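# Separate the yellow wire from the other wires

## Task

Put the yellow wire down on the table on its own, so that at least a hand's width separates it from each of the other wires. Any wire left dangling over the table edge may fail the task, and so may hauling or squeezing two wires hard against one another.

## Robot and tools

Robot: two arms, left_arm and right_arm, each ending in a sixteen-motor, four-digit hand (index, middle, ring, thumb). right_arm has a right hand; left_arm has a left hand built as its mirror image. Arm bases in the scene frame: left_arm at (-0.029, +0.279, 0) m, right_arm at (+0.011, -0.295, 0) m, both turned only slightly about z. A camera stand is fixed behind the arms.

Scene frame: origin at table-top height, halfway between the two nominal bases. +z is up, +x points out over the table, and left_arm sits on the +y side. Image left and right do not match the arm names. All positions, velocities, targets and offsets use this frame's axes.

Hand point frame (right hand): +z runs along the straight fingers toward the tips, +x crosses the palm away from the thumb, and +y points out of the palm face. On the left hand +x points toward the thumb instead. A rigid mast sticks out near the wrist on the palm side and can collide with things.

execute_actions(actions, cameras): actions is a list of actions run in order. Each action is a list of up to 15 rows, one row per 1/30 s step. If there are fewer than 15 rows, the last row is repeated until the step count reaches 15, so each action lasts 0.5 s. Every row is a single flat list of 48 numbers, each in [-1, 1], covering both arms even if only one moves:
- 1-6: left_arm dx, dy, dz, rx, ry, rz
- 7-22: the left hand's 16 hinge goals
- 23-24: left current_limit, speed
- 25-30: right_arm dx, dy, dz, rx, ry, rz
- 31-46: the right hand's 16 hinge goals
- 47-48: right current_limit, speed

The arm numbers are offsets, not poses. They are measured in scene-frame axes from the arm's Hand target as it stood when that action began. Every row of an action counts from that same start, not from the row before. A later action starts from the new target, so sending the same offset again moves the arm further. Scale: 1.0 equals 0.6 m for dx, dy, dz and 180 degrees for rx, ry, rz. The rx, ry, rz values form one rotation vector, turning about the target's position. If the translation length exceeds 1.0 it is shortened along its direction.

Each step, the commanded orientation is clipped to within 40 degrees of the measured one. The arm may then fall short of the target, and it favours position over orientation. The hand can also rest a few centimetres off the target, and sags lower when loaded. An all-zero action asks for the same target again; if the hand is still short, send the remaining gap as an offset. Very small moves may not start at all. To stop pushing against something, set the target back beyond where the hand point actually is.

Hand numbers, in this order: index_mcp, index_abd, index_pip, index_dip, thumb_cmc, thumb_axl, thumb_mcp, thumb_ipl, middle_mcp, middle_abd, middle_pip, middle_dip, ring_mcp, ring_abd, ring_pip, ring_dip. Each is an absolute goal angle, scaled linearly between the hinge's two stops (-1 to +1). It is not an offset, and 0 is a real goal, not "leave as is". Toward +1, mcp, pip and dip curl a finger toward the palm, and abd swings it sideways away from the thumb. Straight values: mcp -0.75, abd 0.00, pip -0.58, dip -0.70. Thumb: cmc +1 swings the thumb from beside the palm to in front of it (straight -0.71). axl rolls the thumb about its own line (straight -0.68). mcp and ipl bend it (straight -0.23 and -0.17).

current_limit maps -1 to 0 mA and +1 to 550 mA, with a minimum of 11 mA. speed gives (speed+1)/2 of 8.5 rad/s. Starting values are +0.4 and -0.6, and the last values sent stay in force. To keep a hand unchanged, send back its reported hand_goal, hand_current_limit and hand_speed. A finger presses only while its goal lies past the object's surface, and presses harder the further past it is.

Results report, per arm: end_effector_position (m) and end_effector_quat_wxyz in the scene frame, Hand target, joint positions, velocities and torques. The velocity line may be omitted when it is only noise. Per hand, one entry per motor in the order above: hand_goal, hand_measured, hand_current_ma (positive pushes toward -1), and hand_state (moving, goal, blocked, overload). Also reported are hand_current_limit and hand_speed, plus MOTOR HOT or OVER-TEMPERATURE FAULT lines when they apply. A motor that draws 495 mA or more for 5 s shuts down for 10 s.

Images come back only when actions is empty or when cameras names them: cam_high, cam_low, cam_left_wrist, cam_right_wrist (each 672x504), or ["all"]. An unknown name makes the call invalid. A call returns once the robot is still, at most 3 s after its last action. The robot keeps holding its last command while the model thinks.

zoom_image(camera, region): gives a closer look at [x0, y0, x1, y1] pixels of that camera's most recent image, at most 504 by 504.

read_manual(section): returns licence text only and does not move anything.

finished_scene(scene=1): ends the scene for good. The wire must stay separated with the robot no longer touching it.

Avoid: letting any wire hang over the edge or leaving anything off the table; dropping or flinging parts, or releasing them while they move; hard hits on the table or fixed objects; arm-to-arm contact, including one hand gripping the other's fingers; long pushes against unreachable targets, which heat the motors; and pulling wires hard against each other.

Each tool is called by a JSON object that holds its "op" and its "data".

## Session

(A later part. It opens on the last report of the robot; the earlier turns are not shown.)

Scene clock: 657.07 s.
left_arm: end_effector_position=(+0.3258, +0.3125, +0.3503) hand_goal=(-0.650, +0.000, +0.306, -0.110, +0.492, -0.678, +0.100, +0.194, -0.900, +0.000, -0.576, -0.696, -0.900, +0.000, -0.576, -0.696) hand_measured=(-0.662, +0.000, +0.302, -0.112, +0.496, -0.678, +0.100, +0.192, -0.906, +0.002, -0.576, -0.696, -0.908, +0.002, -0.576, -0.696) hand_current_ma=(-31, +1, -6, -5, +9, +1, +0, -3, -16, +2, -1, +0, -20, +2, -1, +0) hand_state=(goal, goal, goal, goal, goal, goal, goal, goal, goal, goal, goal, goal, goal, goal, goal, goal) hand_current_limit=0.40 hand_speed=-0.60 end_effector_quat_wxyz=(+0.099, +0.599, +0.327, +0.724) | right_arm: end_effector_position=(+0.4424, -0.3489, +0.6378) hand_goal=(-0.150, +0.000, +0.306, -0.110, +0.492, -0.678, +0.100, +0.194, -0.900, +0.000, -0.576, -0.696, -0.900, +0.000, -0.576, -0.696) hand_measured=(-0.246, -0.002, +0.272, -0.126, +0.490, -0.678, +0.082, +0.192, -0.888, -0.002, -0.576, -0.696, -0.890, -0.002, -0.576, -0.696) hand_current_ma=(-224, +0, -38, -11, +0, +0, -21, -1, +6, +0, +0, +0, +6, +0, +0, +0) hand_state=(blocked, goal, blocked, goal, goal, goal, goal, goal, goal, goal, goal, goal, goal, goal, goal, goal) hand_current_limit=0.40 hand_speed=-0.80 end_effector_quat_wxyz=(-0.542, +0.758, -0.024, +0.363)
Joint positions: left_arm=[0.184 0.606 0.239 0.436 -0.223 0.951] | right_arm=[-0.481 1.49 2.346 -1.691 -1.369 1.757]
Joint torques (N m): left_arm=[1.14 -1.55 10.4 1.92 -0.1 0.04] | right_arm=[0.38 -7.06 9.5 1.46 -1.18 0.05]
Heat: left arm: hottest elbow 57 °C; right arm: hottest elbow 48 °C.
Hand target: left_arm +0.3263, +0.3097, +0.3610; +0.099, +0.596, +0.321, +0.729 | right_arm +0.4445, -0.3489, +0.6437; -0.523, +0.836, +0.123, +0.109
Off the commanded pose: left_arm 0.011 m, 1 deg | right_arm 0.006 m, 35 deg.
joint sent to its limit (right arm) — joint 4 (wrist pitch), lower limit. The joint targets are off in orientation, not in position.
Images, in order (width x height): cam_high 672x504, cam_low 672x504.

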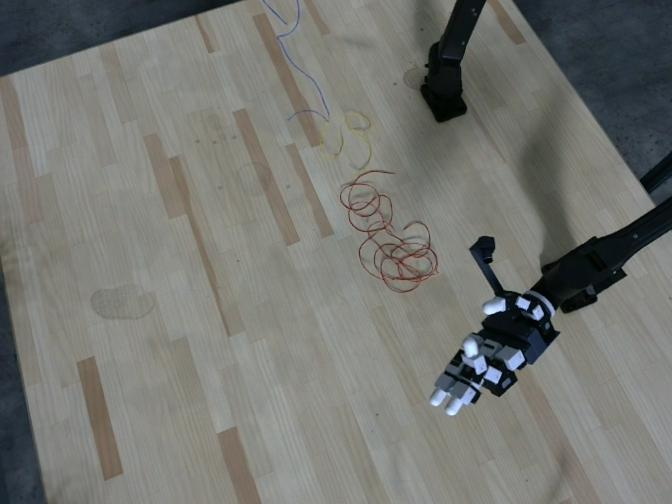

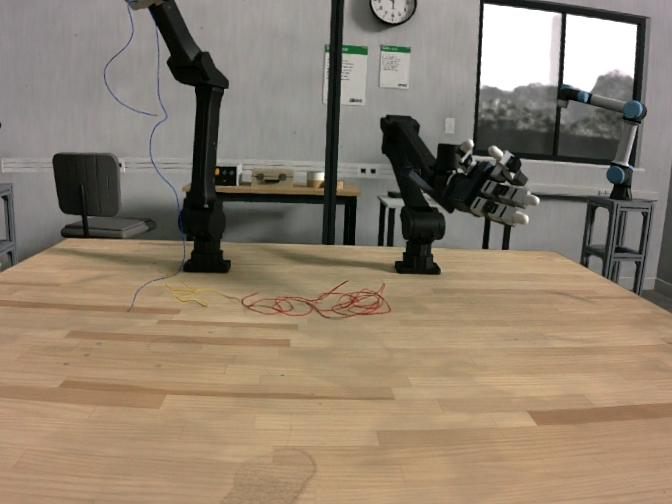

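{"op": "execute_actions", "data": {"actions": [[[0,0,0,0,0,0,-0.65,0,0.307,-0.109,0.493,-0.678,0.1,0.195,-0.9,0,-0.576,-0.696,-0.9,0,-0.576,-0.696,0.4,-0.6,0.02,-0.07,0.02,0,0,0,-0.15,0,0.307,-0.109,0.493,-0.678,0.1,0.195,-0.9,0,-0.576,-0.696,-0.9,0,-0.576,-0.696,0.4,-0.8]],[[0,0,0,0,0,0,-0.65,0,0.307,-0.109,0.493,-0.678,0.1,0.195,-0.9,0,-0.576,-0.696,-0.9,0,-0.576,-0.696,0.4,-0.6,0.02,-0.07,0.02,0,0,0,-0.15,0,0.307,-0.109,0.493,-0.678,0.1,0.195,-0.9,0,-0.576,-0.696,-0.9,0,-0.576,-0.696,0.4,-0.8]]], "cameras": ["cam_low","cam_high"]}}

{"op": "zoom_image", "data": {"camera": "cam_high", "region": [260, 60, 380, 180]}}

{"op": "zoom_image", "data": {"camera": "cam_low", "region": [100, 230, 260, 320]}}

Scene clock: 673.00 s.
left_arm: end_effector_position=(+0.3258, +0.3125, +0.3503) hand_goal=(-0.650, +0.000, +0.306, -0.110, +0.492, -0.678, +0.100, +0.194, -0.900, +0.000, -0.576, -0.696, -0.900, +0.000, -0.576, -0.696) hand_measured=(-0.662, +0.000, +0.302, -0.112, +0.496, -0.678, +0.100, +0.192, -0.906, +0.002, -0.576, -0.696, -0.908, +0.002, -0.576, -0.696) hand_current_ma=(-31, +1, -6, -5, +9, +1, +0, -3, -16, +2, -1, +0, -20, +2, -1, +0) hand_state=(goal, goal, goal, goal, goal, goal, goal, goal, goal, goal, goal, goal, goal, goal, goal, goal) hand_current_limit=0.40 hand_speed=-0.60 end_effector_quat_wxyz=(+0.099, +0.599, +0.327, +0.724) | right_arm: end_effector_position=(+0.4648, -0.4297, +0.6669) hand_goal=(-0.150, +0.000, +0.306, -0.110, +0.492, -0.678, +0.100, +0.194, -0.900, +0.000, -0.576, -0.696, -0.900, +0.000, -0.576, -0.696) hand_measured=(-0.244, -0.002, +0.270, -0.126, +0.490, -0.678, +0.080, +0.192, -0.888, -0.002, -0.576, -0.696, -0.890, -0.002, -0.576, -0.696) hand_current_ma=(-222, +0, -39, -11, +0, +0, -22, -1, +6, +0, +0, +0, +6, +0, +0, +0) hand_state=(blocked, goal, blocked, goal, goal, goal, goal, goal, goal, goal, goal, goal, goal, goal, goal, goal) hand_current_limit=0.40 hand_speed=-0.80 end_effector_quat_wxyz=(-0.563, +0.717, -0.044, +0.408)
Joint positions: left_arm=[0.184 0.606 0.239 0.436 -0.223 0.951] | right_arm=[-0.65 1.675 2.611 -1.691 -1.523 1.821]
Joint velocities: left_arm=[-0.005 0.005 -0.007 -0.002 -0.081 -0.154] | right_arm=[within noise]
Joint torques (N m): left_arm=[1.14 -0.67 10.54 2.02 -0.02 0.01] | right_arm=[-0.03 -8.47 8.69 1.29 -1.12 0.06]
Heat: left arm: hottest elbow 57 °C; right arm: hottest elbow 47 °C.
Hand target: left_arm +0.3263, +0.3097, +0.3610; +0.099, +0.596, +0.321, +0.729 | right_arm +0.4685, -0.4329, +0.6678; -0.526, +0.833, +0.115, +0.126
Off the commanded pose: left_arm 0.011 m, 1 deg | right_arm 0.005 m, 42 deg; orientation clipped.
joint sent to its limit (right arm) — joint 4 (wrist pitch), lower limit. The joint targets are off in orientation, not in position.
Images, in order (width x height): cam_high 672x504, cam_low 672x504.

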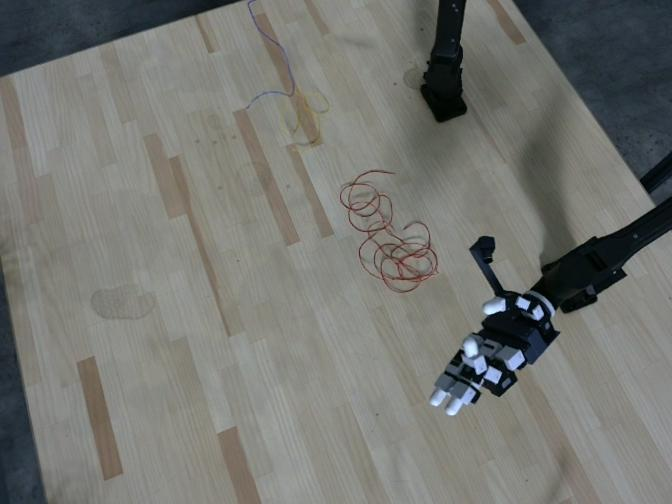

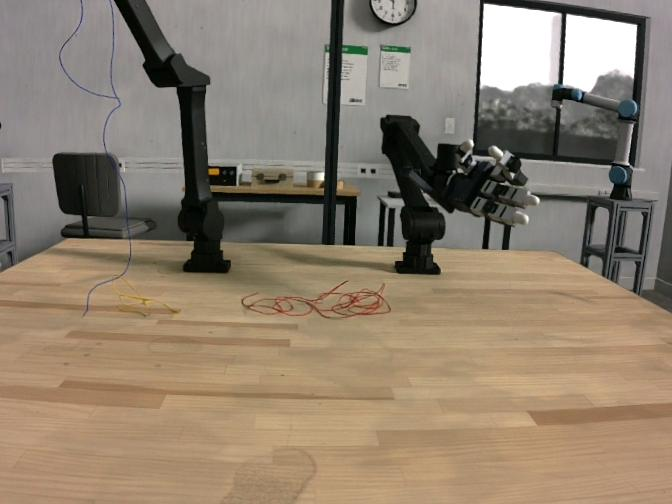

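Scaled by 4.200 from the camera's 672x504 image, which has a finer 960x720 frame.

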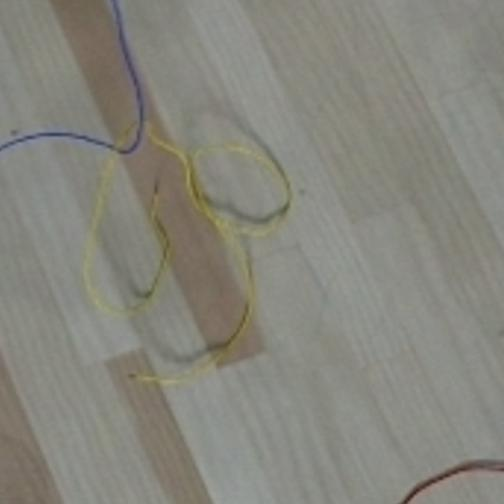

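Scaled by 3.150 from the camera's 672x504 image, which has a finer 960x720 frame.

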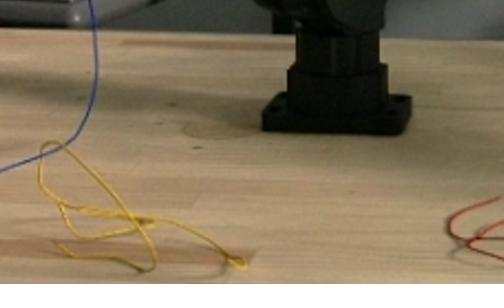

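{"op": "execute_actions", "data": {"actions": [[[0,0,0,0,0,0,-0.65,0,0.307,-0.109,0.493,-0.678,0.1,0.195,-0.9,0,-0.576,-0.696,-0.9,0,-0.576,-0.696,0.4,-0.6,-0.0252,-0.0077,0.05,-0.0568,-0.0849,-0.1,-0.15,0,0.307,-0.109,0.493,-0.678,0.1,0.195,-0.9,0,-0.576,-0.696,-0.9,0,-0.576,-0.696,0.4,-0.8]],[[0,0,0,0,0,0,-0.65,0,0.307,-0.109,0.493,-0.678,0.1,0.195,-0.9,0,-0.576,-0.696,-0.9,0,-0.576,-0.696,0.4,-0.6,-0.0252,-0.0077,0.05,-0.0568,-0.0849,-0.1,-0.15,0,0.307,-0.109,0.493,-0.678,0.1,0.195,-0.9,0,-0.576,-0.696,-0.9,0,-0.576,-0.696,0.4,-0.8]],[[0,0,0,0,0,0,-0.65,0,0.307,-0.109,0.493,-0.678,0.1,0.195,-0.9,0,-0.576,-0.696,-0.9,0,-0.576,-0.696,0.4,-0.6,-0.0252,-0.0077,0.07,-0.0568,-0.0849,-0.1,-0.15,0,0.307,-0.109,0.493,-0.678,0.1,0.195,-0.9,0,-0.576,-0.696,-0.9,0,-0.576,-0.696,0.4,-0.8]]], "cameras": ["cam_low","cam_high"]}}

{"op": "zoom_image", "data": {"camera": "cam_high", "region": [260, 60, 380, 180]}}

Scene clock: 693.73 s.
left_arm: end_effector_position=(+0.3258, +0.3125, +0.3503) hand_goal=(-0.650, +0.000, +0.306, -0.110, +0.492, -0.678, +0.100, +0.194, -0.900, +0.000, -0.576, -0.696, -0.900, +0.000, -0.576, -0.696) hand_measured=(-0.662, +0.000, +0.302, -0.112, +0.496, -0.678, +0.100, +0.192, -0.906, +0.002, -0.576, -0.696, -0.908, +0.002, -0.576, -0.696) hand_current_ma=(-31, +1, -6, -5, +9, +1, +0, -3, -16, +2, -1, +0, -20, +2, -1, +0) hand_state=(goal, goal, goal, goal, goal, goal, goal, goal, goal, goal, goal, goal, goal, goal, goal, goal) hand_current_limit=0.40 hand_speed=-0.60 end_effector_quat_wxyz=(+0.099, +0.599, +0.327, +0.724) | right_arm: end_effector_position=(+0.4196, -0.4484, +0.7669) hand_goal=(-0.150, +0.000, +0.306, -0.110, +0.492, -0.678, +0.100, +0.194, -0.900, +0.000, -0.576, -0.696, -0.900, +0.000, -0.576, -0.696) hand_measured=(-0.244, -0.002, +0.270, -0.126, +0.490, -0.678, +0.080, +0.192, -0.894, -0.002, -0.576, -0.696, -0.894, -0.002, -0.576, -0.696) hand_current_ma=(-222, +0, -39, -11, +0, +0, -22, -1, +2, +0, +0, +0, +2, +0, +0, +0) hand_state=(blocked, goal, blocked, goal, goal, goal, goal, goal, goal, goal, goal, goal, goal, goal, goal, goal) hand_current_limit=0.40 hand_speed=-0.80 end_effector_quat_wxyz=(-0.106, +0.793, -0.047, +0.599)
Joint positions: left_arm=[0.184 0.606 0.239 0.436 -0.223 0.951] | right_arm=[-0.364 1.515 2.76 -1.541 -0.465 1.67]
Joint torques (N m): left_arm=[0.91 -1.85 10.54 2.14 -0.03 0.01] | right_arm=[0.73 -6.24 4.45 3.44 -0.07 -0.05]
Heat: left arm: hottest elbow 56 °C; right arm: hottest elbow 46 °C.
Hand target: left_arm +0.3263, +0.3097, +0.3610; +0.099, +0.596, +0.321, +0.729 | right_arm +0.4233, -0.4469, +0.7696; -0.107, +0.785, -0.048, +0.608
Off the commanded pose: left_arm 0.011 m, 1 deg | right_arm 0.005 m, 1 deg.
Images, in order (width x height): cam_high 672x504, cam_low 672x504.

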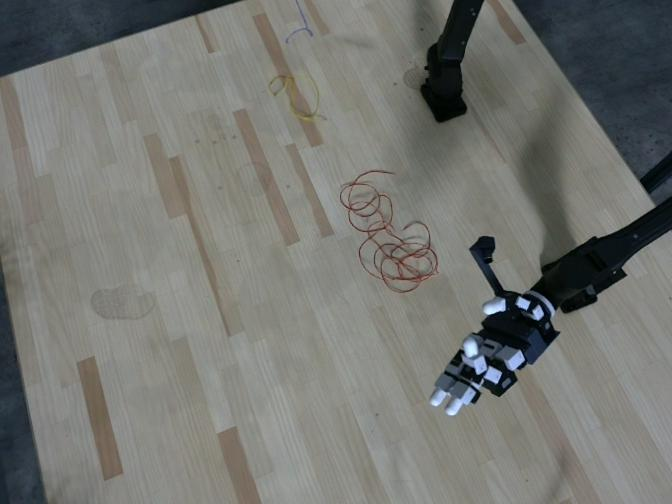

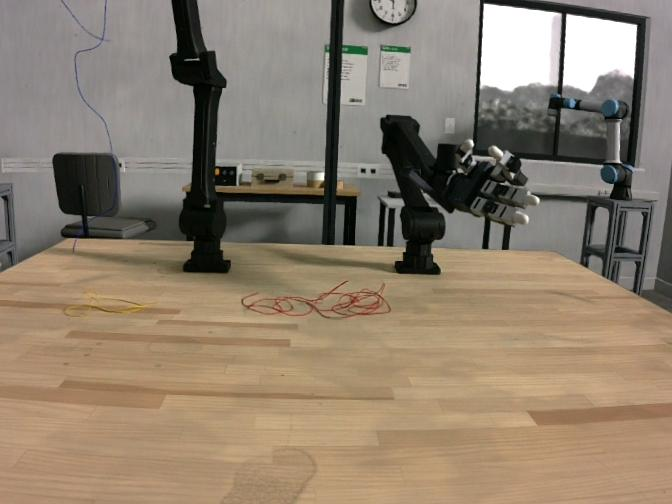

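Scaled by 4.200 from the camera's 672x504 image, which has a finer 960x720 frame.

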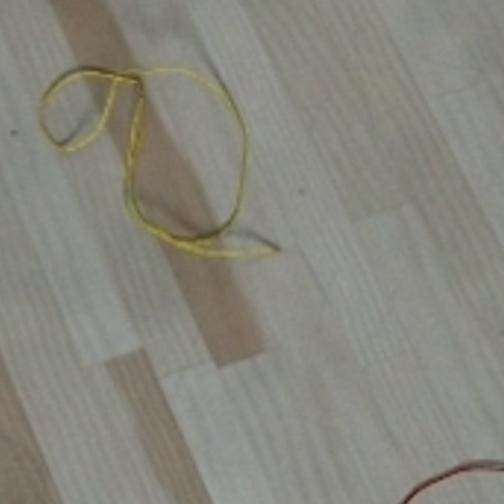

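{"op": "execute_actions", "data": {"actions": [[[0,0,0,0,0,0,-0.65,0,0.307,-0.109,0.493,-0.678,0.1,0.195,-0.9,0,-0.576,-0.696,-0.9,0,-0.576,-0.696,0.4,-0.6,0.15,0,-0.03,0,0,0,-0.15,0,0.307,-0.109,0.493,-0.678,0.1,0.195,-0.9,0,-0.576,-0.696,-0.9,0,-0.576,-0.696,0.4,-0.8]],[[0,0,0,0,0,0,-0.65,0,0.307,-0.109,0.493,-0.678,0.1,0.195,-0.9,0,-0.576,-0.696,-0.9,0,-0.576,-0.696,0.4,-0.6,0.16,0.04,-0.05,0,0,0.02,-0.15,0,0.307,-0.109,0.493,-0.678,0.1,0.195,-0.9,0,-0.576,-0.696,-0.9,0,-0.576,-0.696,0.4,-0.8]],[[0,0,0,0,0,0,-0.65,0,0.307,-0.109,0.493,-0.678,0.1,0.195,-0.9,0,-0.576,-0.696,-0.9,0,-0.576,-0.696,0.4,-0.6,0.1,0.17,-0.07,0,0,0.03,-0.15,0,0.307,-0.109,0.493,-0.678,0.1,0.195,-0.9,0,-0.576,-0.696,-0.9,0,-0.576,-0.696,0.4,-0.8]],[[0,0,0,0,0,0,-0.65,0,0.307,-0.109,0.493,-0.678,0.1,0.195,-0.9,0,-0.576,-0.696,-0.9,0,-0.576,-0.696,0.4,-0.6,0.05,0.2,-0.1,0,0,0.03,-0.15,0,0.307,-0.109,0.493,-0.678,0.1,0.195,-0.9,0,-0.576,-0.696,-0.9,0,-0.576,-0.696,0.4,-0.8]],[[0,0,0,0,0,0,-0.65,0,0.307,-0.109,0.493,-0.678,0.1,0.195,-0.9,0,-0.576,-0.696,-0.9,0,-0.576,-0.696,0.4,-0.6,0,0.2,-0.1,0,0,0.03,-0.15,0,0.307,-0.109,0.493,-0.678,0.1,0.195,-0.9,0,-0.576,-0.696,-0.9,0,-0.576,-0.696,0.4,-0.8]]], "cameras": ["cam_low","cam_high"]}}

Scene clock: 708.07 s.
left_arm: end_effector_position=(+0.3258, +0.3125, +0.3503) hand_goal=(-0.650, +0.000, +0.306, -0.110, +0.492, -0.678, +0.100, +0.194, -0.900, +0.000, -0.576, -0.696, -0.900, +0.000, -0.576, -0.696) hand_measured=(-0.662, +0.000, +0.302, -0.112, +0.496, -0.678, +0.100, +0.192, -0.906, +0.002, -0.576, -0.696, -0.908, +0.002, -0.576, -0.696) hand_current_ma=(-31, +1, -6, -5, +9, +1, +0, -3, -16, +2, -1, +0, -20, +2, -1, +0) hand_state=(goal, goal, goal, goal, goal, goal, goal, goal, goal, goal, goal, goal, goal, goal, goal, goal) hand_current_limit=0.40 hand_speed=-0.60 end_effector_quat_wxyz=(+0.099, +0.599, +0.327, +0.724) | right_arm: end_effector_position=(+0.6984, -0.0814, +0.5525) hand_goal=(-0.150, +0.000, +0.306, -0.110, +0.492, -0.678, +0.100, +0.194, -0.900, +0.000, -0.576, -0.696, -0.900, +0.000, -0.576, -0.696) hand_measured=(-0.244, -0.002, +0.270, -0.126, +0.490, -0.678, +0.080, +0.192, -0.896, -0.002, -0.576, -0.696, -0.896, -0.002, -0.576, -0.696) hand_current_ma=(-221, +0, -39, -11, +0, +0, -22, -1, +1, +0, +0, +0, +1, +0, +0, +0) hand_state=(blocked, goal, blocked, goal, goal, goal, goal, goal, goal, goal, goal, goal, goal, goal, goal, goal) hand_current_limit=0.40 hand_speed=-0.80 end_effector_quat_wxyz=(-0.204, +0.789, +0.093, +0.571)
Joint positions: left_arm=[0.184 0.606 0.239 0.436 -0.223 0.951] | right_arm=[0.4 1.697 2.13 -0.7 -0.063 1.779]
Joint torques (N m): left_arm=[0.32 -1.14 10.51 2.22 -0.05 0.01] | right_arm=[0.26 -14.68 9.78 3.55 0.01 -0.05]
Heat: left arm: hottest elbow 55 °C; right arm: hottest elbow 43 °C.
Hand target: left_arm +0.3263, +0.3097, +0.3610; +0.099, +0.596, +0.321, +0.729 | right_arm +0.6993, -0.0807, +0.5595; -0.210, +0.782, +0.088, +0.580
Off the commanded pose: left_arm 0.011 m, 1 deg | right_arm 0.007 m, 2 deg.
Images, in order (width x height): cam_high 672x504, cam_low 672x504.

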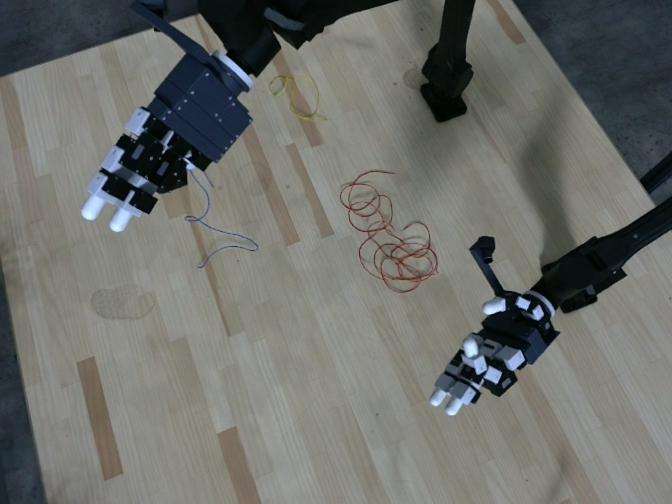

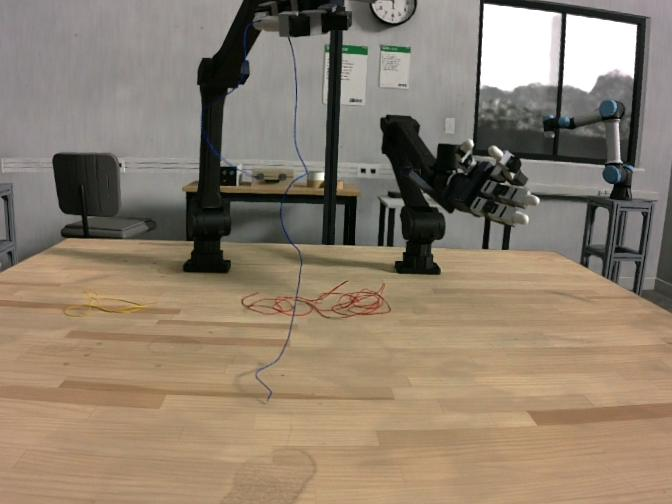

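{"op": "execute_actions", "data": {"actions": [[[0,0,0,0,0,0,-0.65,0,0.307,-0.109,0.493,-0.678,0.1,0.195,-0.9,0,-0.576,-0.696,-0.9,0,-0.576,-0.696,0.4,-0.6,0.02,0.02,-0.17,0,0,0,-0.15,0,0.307,-0.109,0.493,-0.678,0.1,0.195,-0.9,0,-0.576,-0.696,-0.9,0,-0.576,-0.696,0.4,-0.8]],[[0,0,0,0,0,0,-0.65,0,0.307,-0.109,0.493,-0.678,0.1,0.195,-0.9,0,-0.576,-0.696,-0.9,0,-0.576,-0.696,0.4,-0.6,0.02,0.02,-0.17,0,0,0,-0.15,0,0.307,-0.109,0.493,-0.678,0.1,0.195,-0.9,0,-0.576,-0.696,-0.9,0,-0.576,-0.696,0.4,-0.8]],[[0,0,0,0,0,0,-0.65,0,0.307,-0.109,0.493,-0.678,0.1,0.195,-0.9,0,-0.576,-0.696,-0.9,0,-0.576,-0.696,0.4,-0.6,0.02,0.02,-0.17,0,0,0,-0.15,0,0.307,-0.109,0.493,-0.678,0.1,0.195,-0.9,0,-0.576,-0.696,-0.9,0,-0.576,-0.696,0.4,-0.8]],[[0,0,0,0,0,0,-0.65,0,0.307,-0.109,0.493,-0.678,0.1,0.195,-0.9,0,-0.576,-0.696,-0.9,0,-0.576,-0.696,0.4,-0.6,0.02,0.02,-0.15,0,0,0,-0.15,0,0.307,-0.109,0.493,-0.678,0.1,0.195,-0.9,0,-0.576,-0.696,-0.9,0,-0.576,-0.696,0.4,-0.8]]], "cameras": ["cam_low","cam_high"]}}

Scene clock: 721.47 s.
left_arm: end_effector_position=(+0.3258, +0.3125, +0.3503) hand_goal=(-0.650, +0.000, +0.306, -0.110, +0.492, -0.678, +0.100, +0.194, -0.900, +0.000, -0.576, -0.696, -0.900, +0.000, -0.576, -0.696) hand_measured=(-0.662, +0.000, +0.302, -0.112, +0.496, -0.678, +0.100, +0.192, -0.906, +0.002, -0.576, -0.696, -0.908, +0.002, -0.576, -0.696) hand_current_ma=(-31, +1, -6, -5, +9, +1, +0, -3, -16, +2, -1, +0, -20, +2, -1, +0) hand_state=(goal, goal, goal, goal, goal, goal, goal, goal, goal, goal, goal, goal, goal, goal, goal, goal) hand_current_limit=0.40 hand_speed=-0.60 end_effector_quat_wxyz=(+0.099, +0.599, +0.327, +0.724) | right_arm: end_effector_position=(+0.7418, -0.0405, +0.1670) hand_goal=(-0.150, +0.000, +0.306, -0.110, +0.492, -0.678, +0.100, +0.194, -0.900, +0.000, -0.576, -0.696, -0.900, +0.000, -0.576, -0.696) hand_measured=(-0.244, -0.002, +0.270, -0.126, +0.490, -0.678, +0.080, +0.192, -0.896, -0.004, -0.576, -0.696, -0.896, -0.002, -0.576, -0.696) hand_current_ma=(-221, +0, -39, -11, +0, +0, -22, -1, +1, -1, +0, +0, +1, +0, +0, +0) hand_state=(blocked, goal, blocked, goal, goal, goal, goal, goal, goal, goal, goal, goal, goal, goal, goal, goal) hand_current_limit=0.40 hand_speed=-0.80 end_effector_quat_wxyz=(-0.204, +0.786, +0.092, +0.576)
Joint positions: left_arm=[0.184 0.606 0.239 0.436 -0.223 0.951] | right_arm=[0.435 1.908 1.369 0.283 -0.025 1.788]
Joint torques (N m): left_arm=[1.2 -1.79 10.39 2.04 -0.08 0.02] | right_arm=[0.62 -15.03 10.59 3.52 0.13 -0.04]
Heat: left arm: hottest elbow 55 °C; right arm: hottest elbow 43 °C.
Hand target: left_arm +0.3263, +0.3097, +0.3610; +0.099, +0.596, +0.321, +0.729 | right_arm +0.7472, -0.0328, +0.1638; -0.210, +0.782, +0.088, +0.580
Off the commanded pose: left_arm 0.011 m, 1 deg | right_arm 0.010 m, 1 deg.
Images, in order (width x height): cam_high 672x504, cam_low 672x504.

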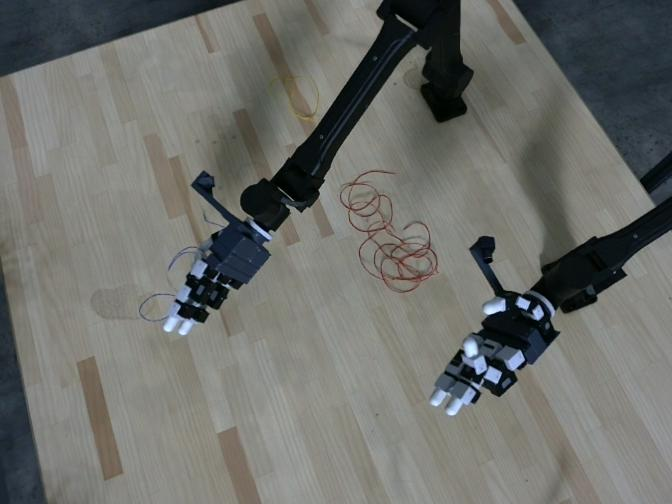

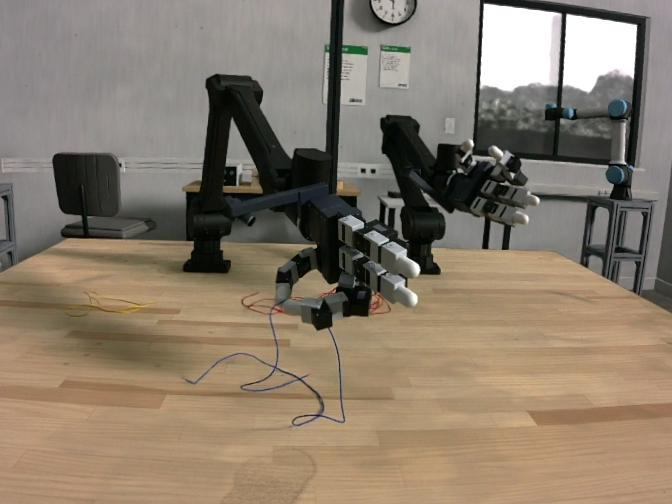

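{"op": "execute_actions", "data": {"actions": [[[0,0,0,0,0,0,-0.65,0,0.307,-0.109,0.493,-0.678,0.1,0.195,-0.9,0,-0.576,-0.696,-0.9,0,-0.576,-0.696,0.4,-0.6,0.01,0.01,-0.09,0,0,0,-0.15,0,0.307,-0.109,0.493,-0.678,0.1,0.195,-0.9,0,-0.576,-0.696,-0.9,0,-0.576,-0.696,0.4,-0.8]],[[0,0,0,0,0,0,-0.65,0,0.307,-0.109,0.493,-0.678,0.1,0.195,-0.9,0,-0.576,-0.696,-0.9,0,-0.576,-0.696,0.4,-0.6,0,0,-0.06,0,0,0,-0.15,0,0.307,-0.109,0.493,-0.678,0.1,0.195,-0.9,0,-0.576,-0.696,-0.9,0,-0.576,-0.696,0.4,-0.8]],[[0,0,0,0,0,0,-0.65,0,0.307,-0.109,0.493,-0.678,0.1,0.195,-0.9,0,-0.576,-0.696,-0.9,0,-0.576,-0.696,0.4,-0.6,0,0,0,0,0,0,-0.5,0,0.307,-0.109,0.493,-0.678,0.1,0.195,-0.9,0,-0.576,-0.696,-0.9,0,-0.576,-0.696,0.4,-0.85]],[[0,0,0,0,0,0,-0.65,0,0.307,-0.109,0.493,-0.678,0.1,0.195,-0.9,0,-0.576,-0.696,-0.9,0,-0.576,-0.696,0.4,-0.6,0,0,0,0,0,0,-0.75,0,0.307,-0.109,0.493,-0.678,0.1,0.195,-0.9,0,-0.576,-0.696,-0.9,0,-0.576,-0.696,0.4,-0.85]]], "cameras": ["cam_low","cam_right_wrist"]}}

{"op": "zoom_image", "data": {"camera": "cam_low", "region": [170, 250, 430, 450]}}

Scene clock: 734.40 s.
left_arm: end_effector_position=(+0.3258, +0.3125, +0.3503) hand_goal=(-0.650, +0.000, +0.306, -0.110, +0.492, -0.678, +0.100, +0.194, -0.900, +0.000, -0.576, -0.696, -0.900, +0.000, -0.576, -0.696) hand_measured=(-0.662, +0.000, +0.302, -0.112, +0.496, -0.678, +0.100, +0.192, -0.906, +0.002, -0.576, -0.696, -0.908, +0.002, -0.576, -0.696) hand_current_ma=(-31, +1, -6, -5, +9, +1, +0, -3, -16, +2, -1, +0, -20, +2, -1, +0) hand_state=(goal, goal, goal, goal, goal, goal, goal, goal, goal, goal, goal, goal, goal, goal, goal, goal) hand_current_limit=0.40 hand_speed=-0.60 end_effector_quat_wxyz=(+0.099, +0.599, +0.327, +0.724) | right_arm: end_effector_position=(+0.7535, -0.0324, +0.0946) hand_goal=(-0.750, +0.000, +0.306, -0.110, +0.492, -0.678, +0.100, +0.194, -0.900, +0.000, -0.576, -0.696, -0.900, +0.000, -0.576, -0.696) hand_measured=(-0.744, -0.002, +0.302, -0.112, +0.488, -0.678, +0.098, +0.192, -0.896, -0.004, -0.576, -0.696, -0.896, -0.002, -0.576, -0.696) hand_current_ma=(+2, +0, -1, -1, -1, +0, -1, -1, +1, -1, +0, +0, +1, +0, +0, +0) hand_state=(goal, goal, goal, goal, goal, goal, goal, goal, goal, goal, goal, goal, goal, goal, goal, goal) hand_current_limit=0.40 hand_speed=-0.85 end_effector_quat_wxyz=(-0.207, +0.778, +0.091, +0.586)
Joint positions: left_arm=[0.184 0.606 0.239 0.436 -0.223 0.951] | right_arm=[0.439 2.05 1.357 0.463 -0.02 1.789]
Joint torques (N m): left_arm=[0.56 -1.32 10.55 1.99 -0.04 0.04] | right_arm=[0.56 -15.38 8.76 3.45 0.1 -0.01]
Heat: left arm: hottest elbow 55 °C; right arm: hottest elbow 42 °C.
Hand target: left_arm +0.3263, +0.3097, +0.3610; +0.099, +0.596, +0.321, +0.729 | right_arm +0.7532, -0.0268, +0.0736; -0.210, +0.782, +0.088, +0.580
Off the commanded pose: left_arm 0.011 m, 1 deg | right_arm 0.022 m, 1 deg.
camera_calibration:
cam_right_wrist: T_world_to_cam=[[-0.0309749, -0.500948, -0.864923, 0.114124], [-0.970223, 0.223046, -0.0944384, 0.699951], [0.240227, 0.836243, -0.49294, 0.0133123], [0, 0, 0, 1]] pos_world=[0.679445, -0.110084, 0.171373]
Images, in order (width x height): cam_low 672x504, cam_right_wrist 672x504.

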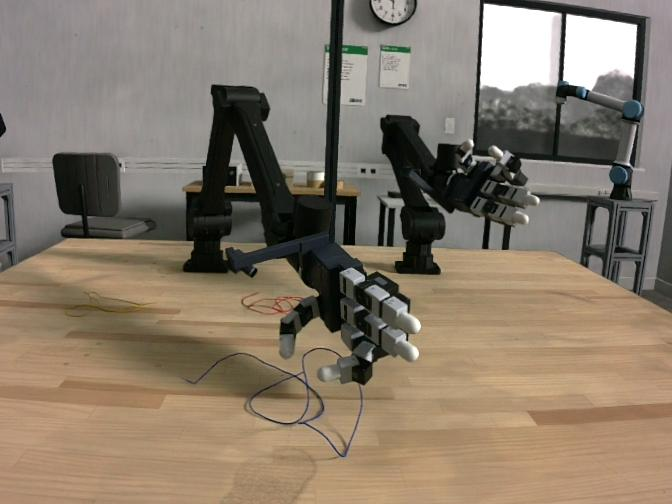

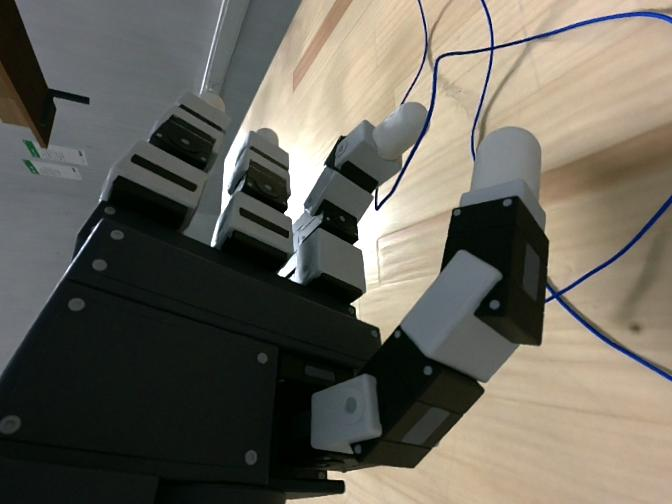

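Scaled by 1.938 from the camera's 672x504 image, which has a finer 960x720 frame.

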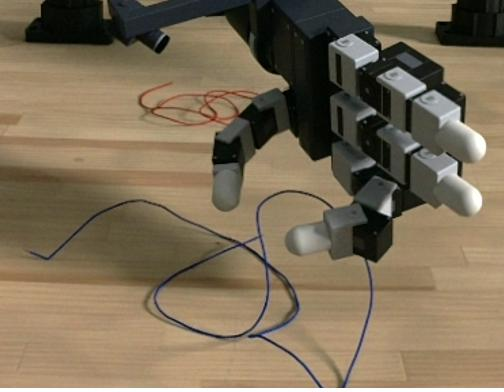

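{"op": "execute_actions", "data": {"actions": [[[0,0,0,0,0,0,-0.65,0,0.307,-0.109,0.493,-0.678,0.1,0.195,-0.9,0,-0.576,-0.696,-0.9,0,-0.576,-0.696,0.4,-0.6,0,0,0.1,0,0,0,-0.75,0,0.307,-0.109,0.493,-0.678,0.1,0.195,-0.9,0,-0.576,-0.696,-0.9,0,-0.576,-0.696,0.4,-0.85]],[[0,0,0,0,0,0,-0.65,0,0.307,-0.109,0.493,-0.678,0.1,0.195,-0.9,0,-0.576,-0.696,-0.9,0,-0.576,-0.696,0.4,-0.6,0,0,0.1,0,0,0,-0.75,0,0.307,-0.109,0.493,-0.678,0.1,0.195,-0.9,0,-0.576,-0.696,-0.9,0,-0.576,-0.696,0.4,-0.85]]], "cameras": ["cam_low","cam_high"]}}

Scene clock: 755.27 s.
left_arm: end_effector_position=(+0.3258, +0.3125, +0.3503) hand_goal=(-0.650, +0.000, +0.306, -0.110, +0.492, -0.678, +0.100, +0.194, -0.900, +0.000, -0.576, -0.696, -0.900, +0.000, -0.576, -0.696) hand_measured=(-0.662, +0.000, +0.302, -0.112, +0.496, -0.678, +0.100, +0.192, -0.906, +0.002, -0.576, -0.696, -0.908, +0.002, -0.576, -0.696) hand_current_ma=(-31, +1, -6, -5, +9, +1, +0, -3, -16, +2, -1, +0, -20, +2, -1, +0) hand_state=(goal, goal, goal, goal, goal, goal, goal, goal, goal, goal, goal, goal, goal, goal, goal, goal) hand_current_limit=0.40 hand_speed=-0.60 end_effector_quat_wxyz=(+0.099, +0.599, +0.327, +0.724) | right_arm: end_effector_position=(+0.7454, -0.0362, +0.1777) hand_goal=(-0.750, +0.000, +0.306, -0.110, +0.492, -0.678, +0.100, +0.194, -0.900, +0.000, -0.576, -0.696, -0.900, +0.000, -0.576, -0.696) hand_measured=(-0.744, -0.002, +0.302, -0.112, +0.486, -0.678, +0.098, +0.192, -0.896, -0.004, -0.576, -0.696, -0.896, -0.002, -0.576, -0.696) hand_current_ma=(+2, +0, -1, -1, -2, +0, +0, -1, +1, -1, +0, +0, +1, +0, +0, +0) hand_state=(goal, goal, goal, goal, goal, goal, goal, goal, goal, goal, goal, goal, goal, goal, goal, goal) hand_current_limit=0.40 hand_speed=-0.85 end_effector_quat_wxyz=(-0.203, +0.788, +0.092, +0.574)
Joint positions: left_arm=[0.184 0.606 0.239 0.436 -0.223 0.951] | right_arm=[0.439 1.905 1.402 0.241 -0.02 1.789]
Joint torques (N m): left_arm=[0.21 -1.44 10.44 2.06 -0.07 0.01] | right_arm=[0.62 -16.32 12.59 2.29 0.1 -0.01]
Heat: left arm: hottest elbow 55 °C; right arm: hottest elbow 41 °C.
Hand target: left_arm +0.3263, +0.3097, +0.3610; +0.099, +0.596, +0.321, +0.729 | right_arm +0.7532, -0.0268, +0.1937; -0.210, +0.782, +0.088, +0.580
Off the commanded pose: left_arm 0.011 m, 1 deg | right_arm 0.020 m, 1 deg.
Images, in order (width x height): cam_high 672x504, cam_low 672x504.

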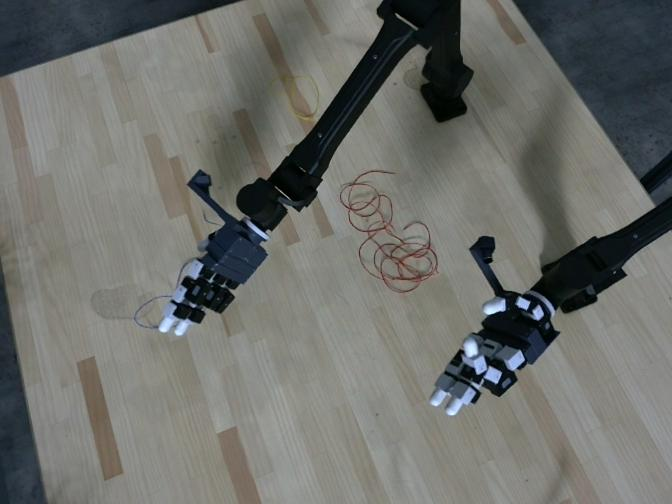

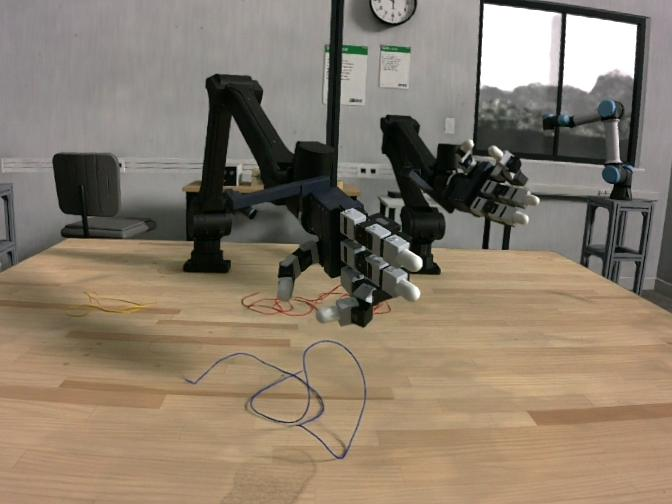

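{"op": "finished_scene", "data": {}}

The scene is finished: the task was done.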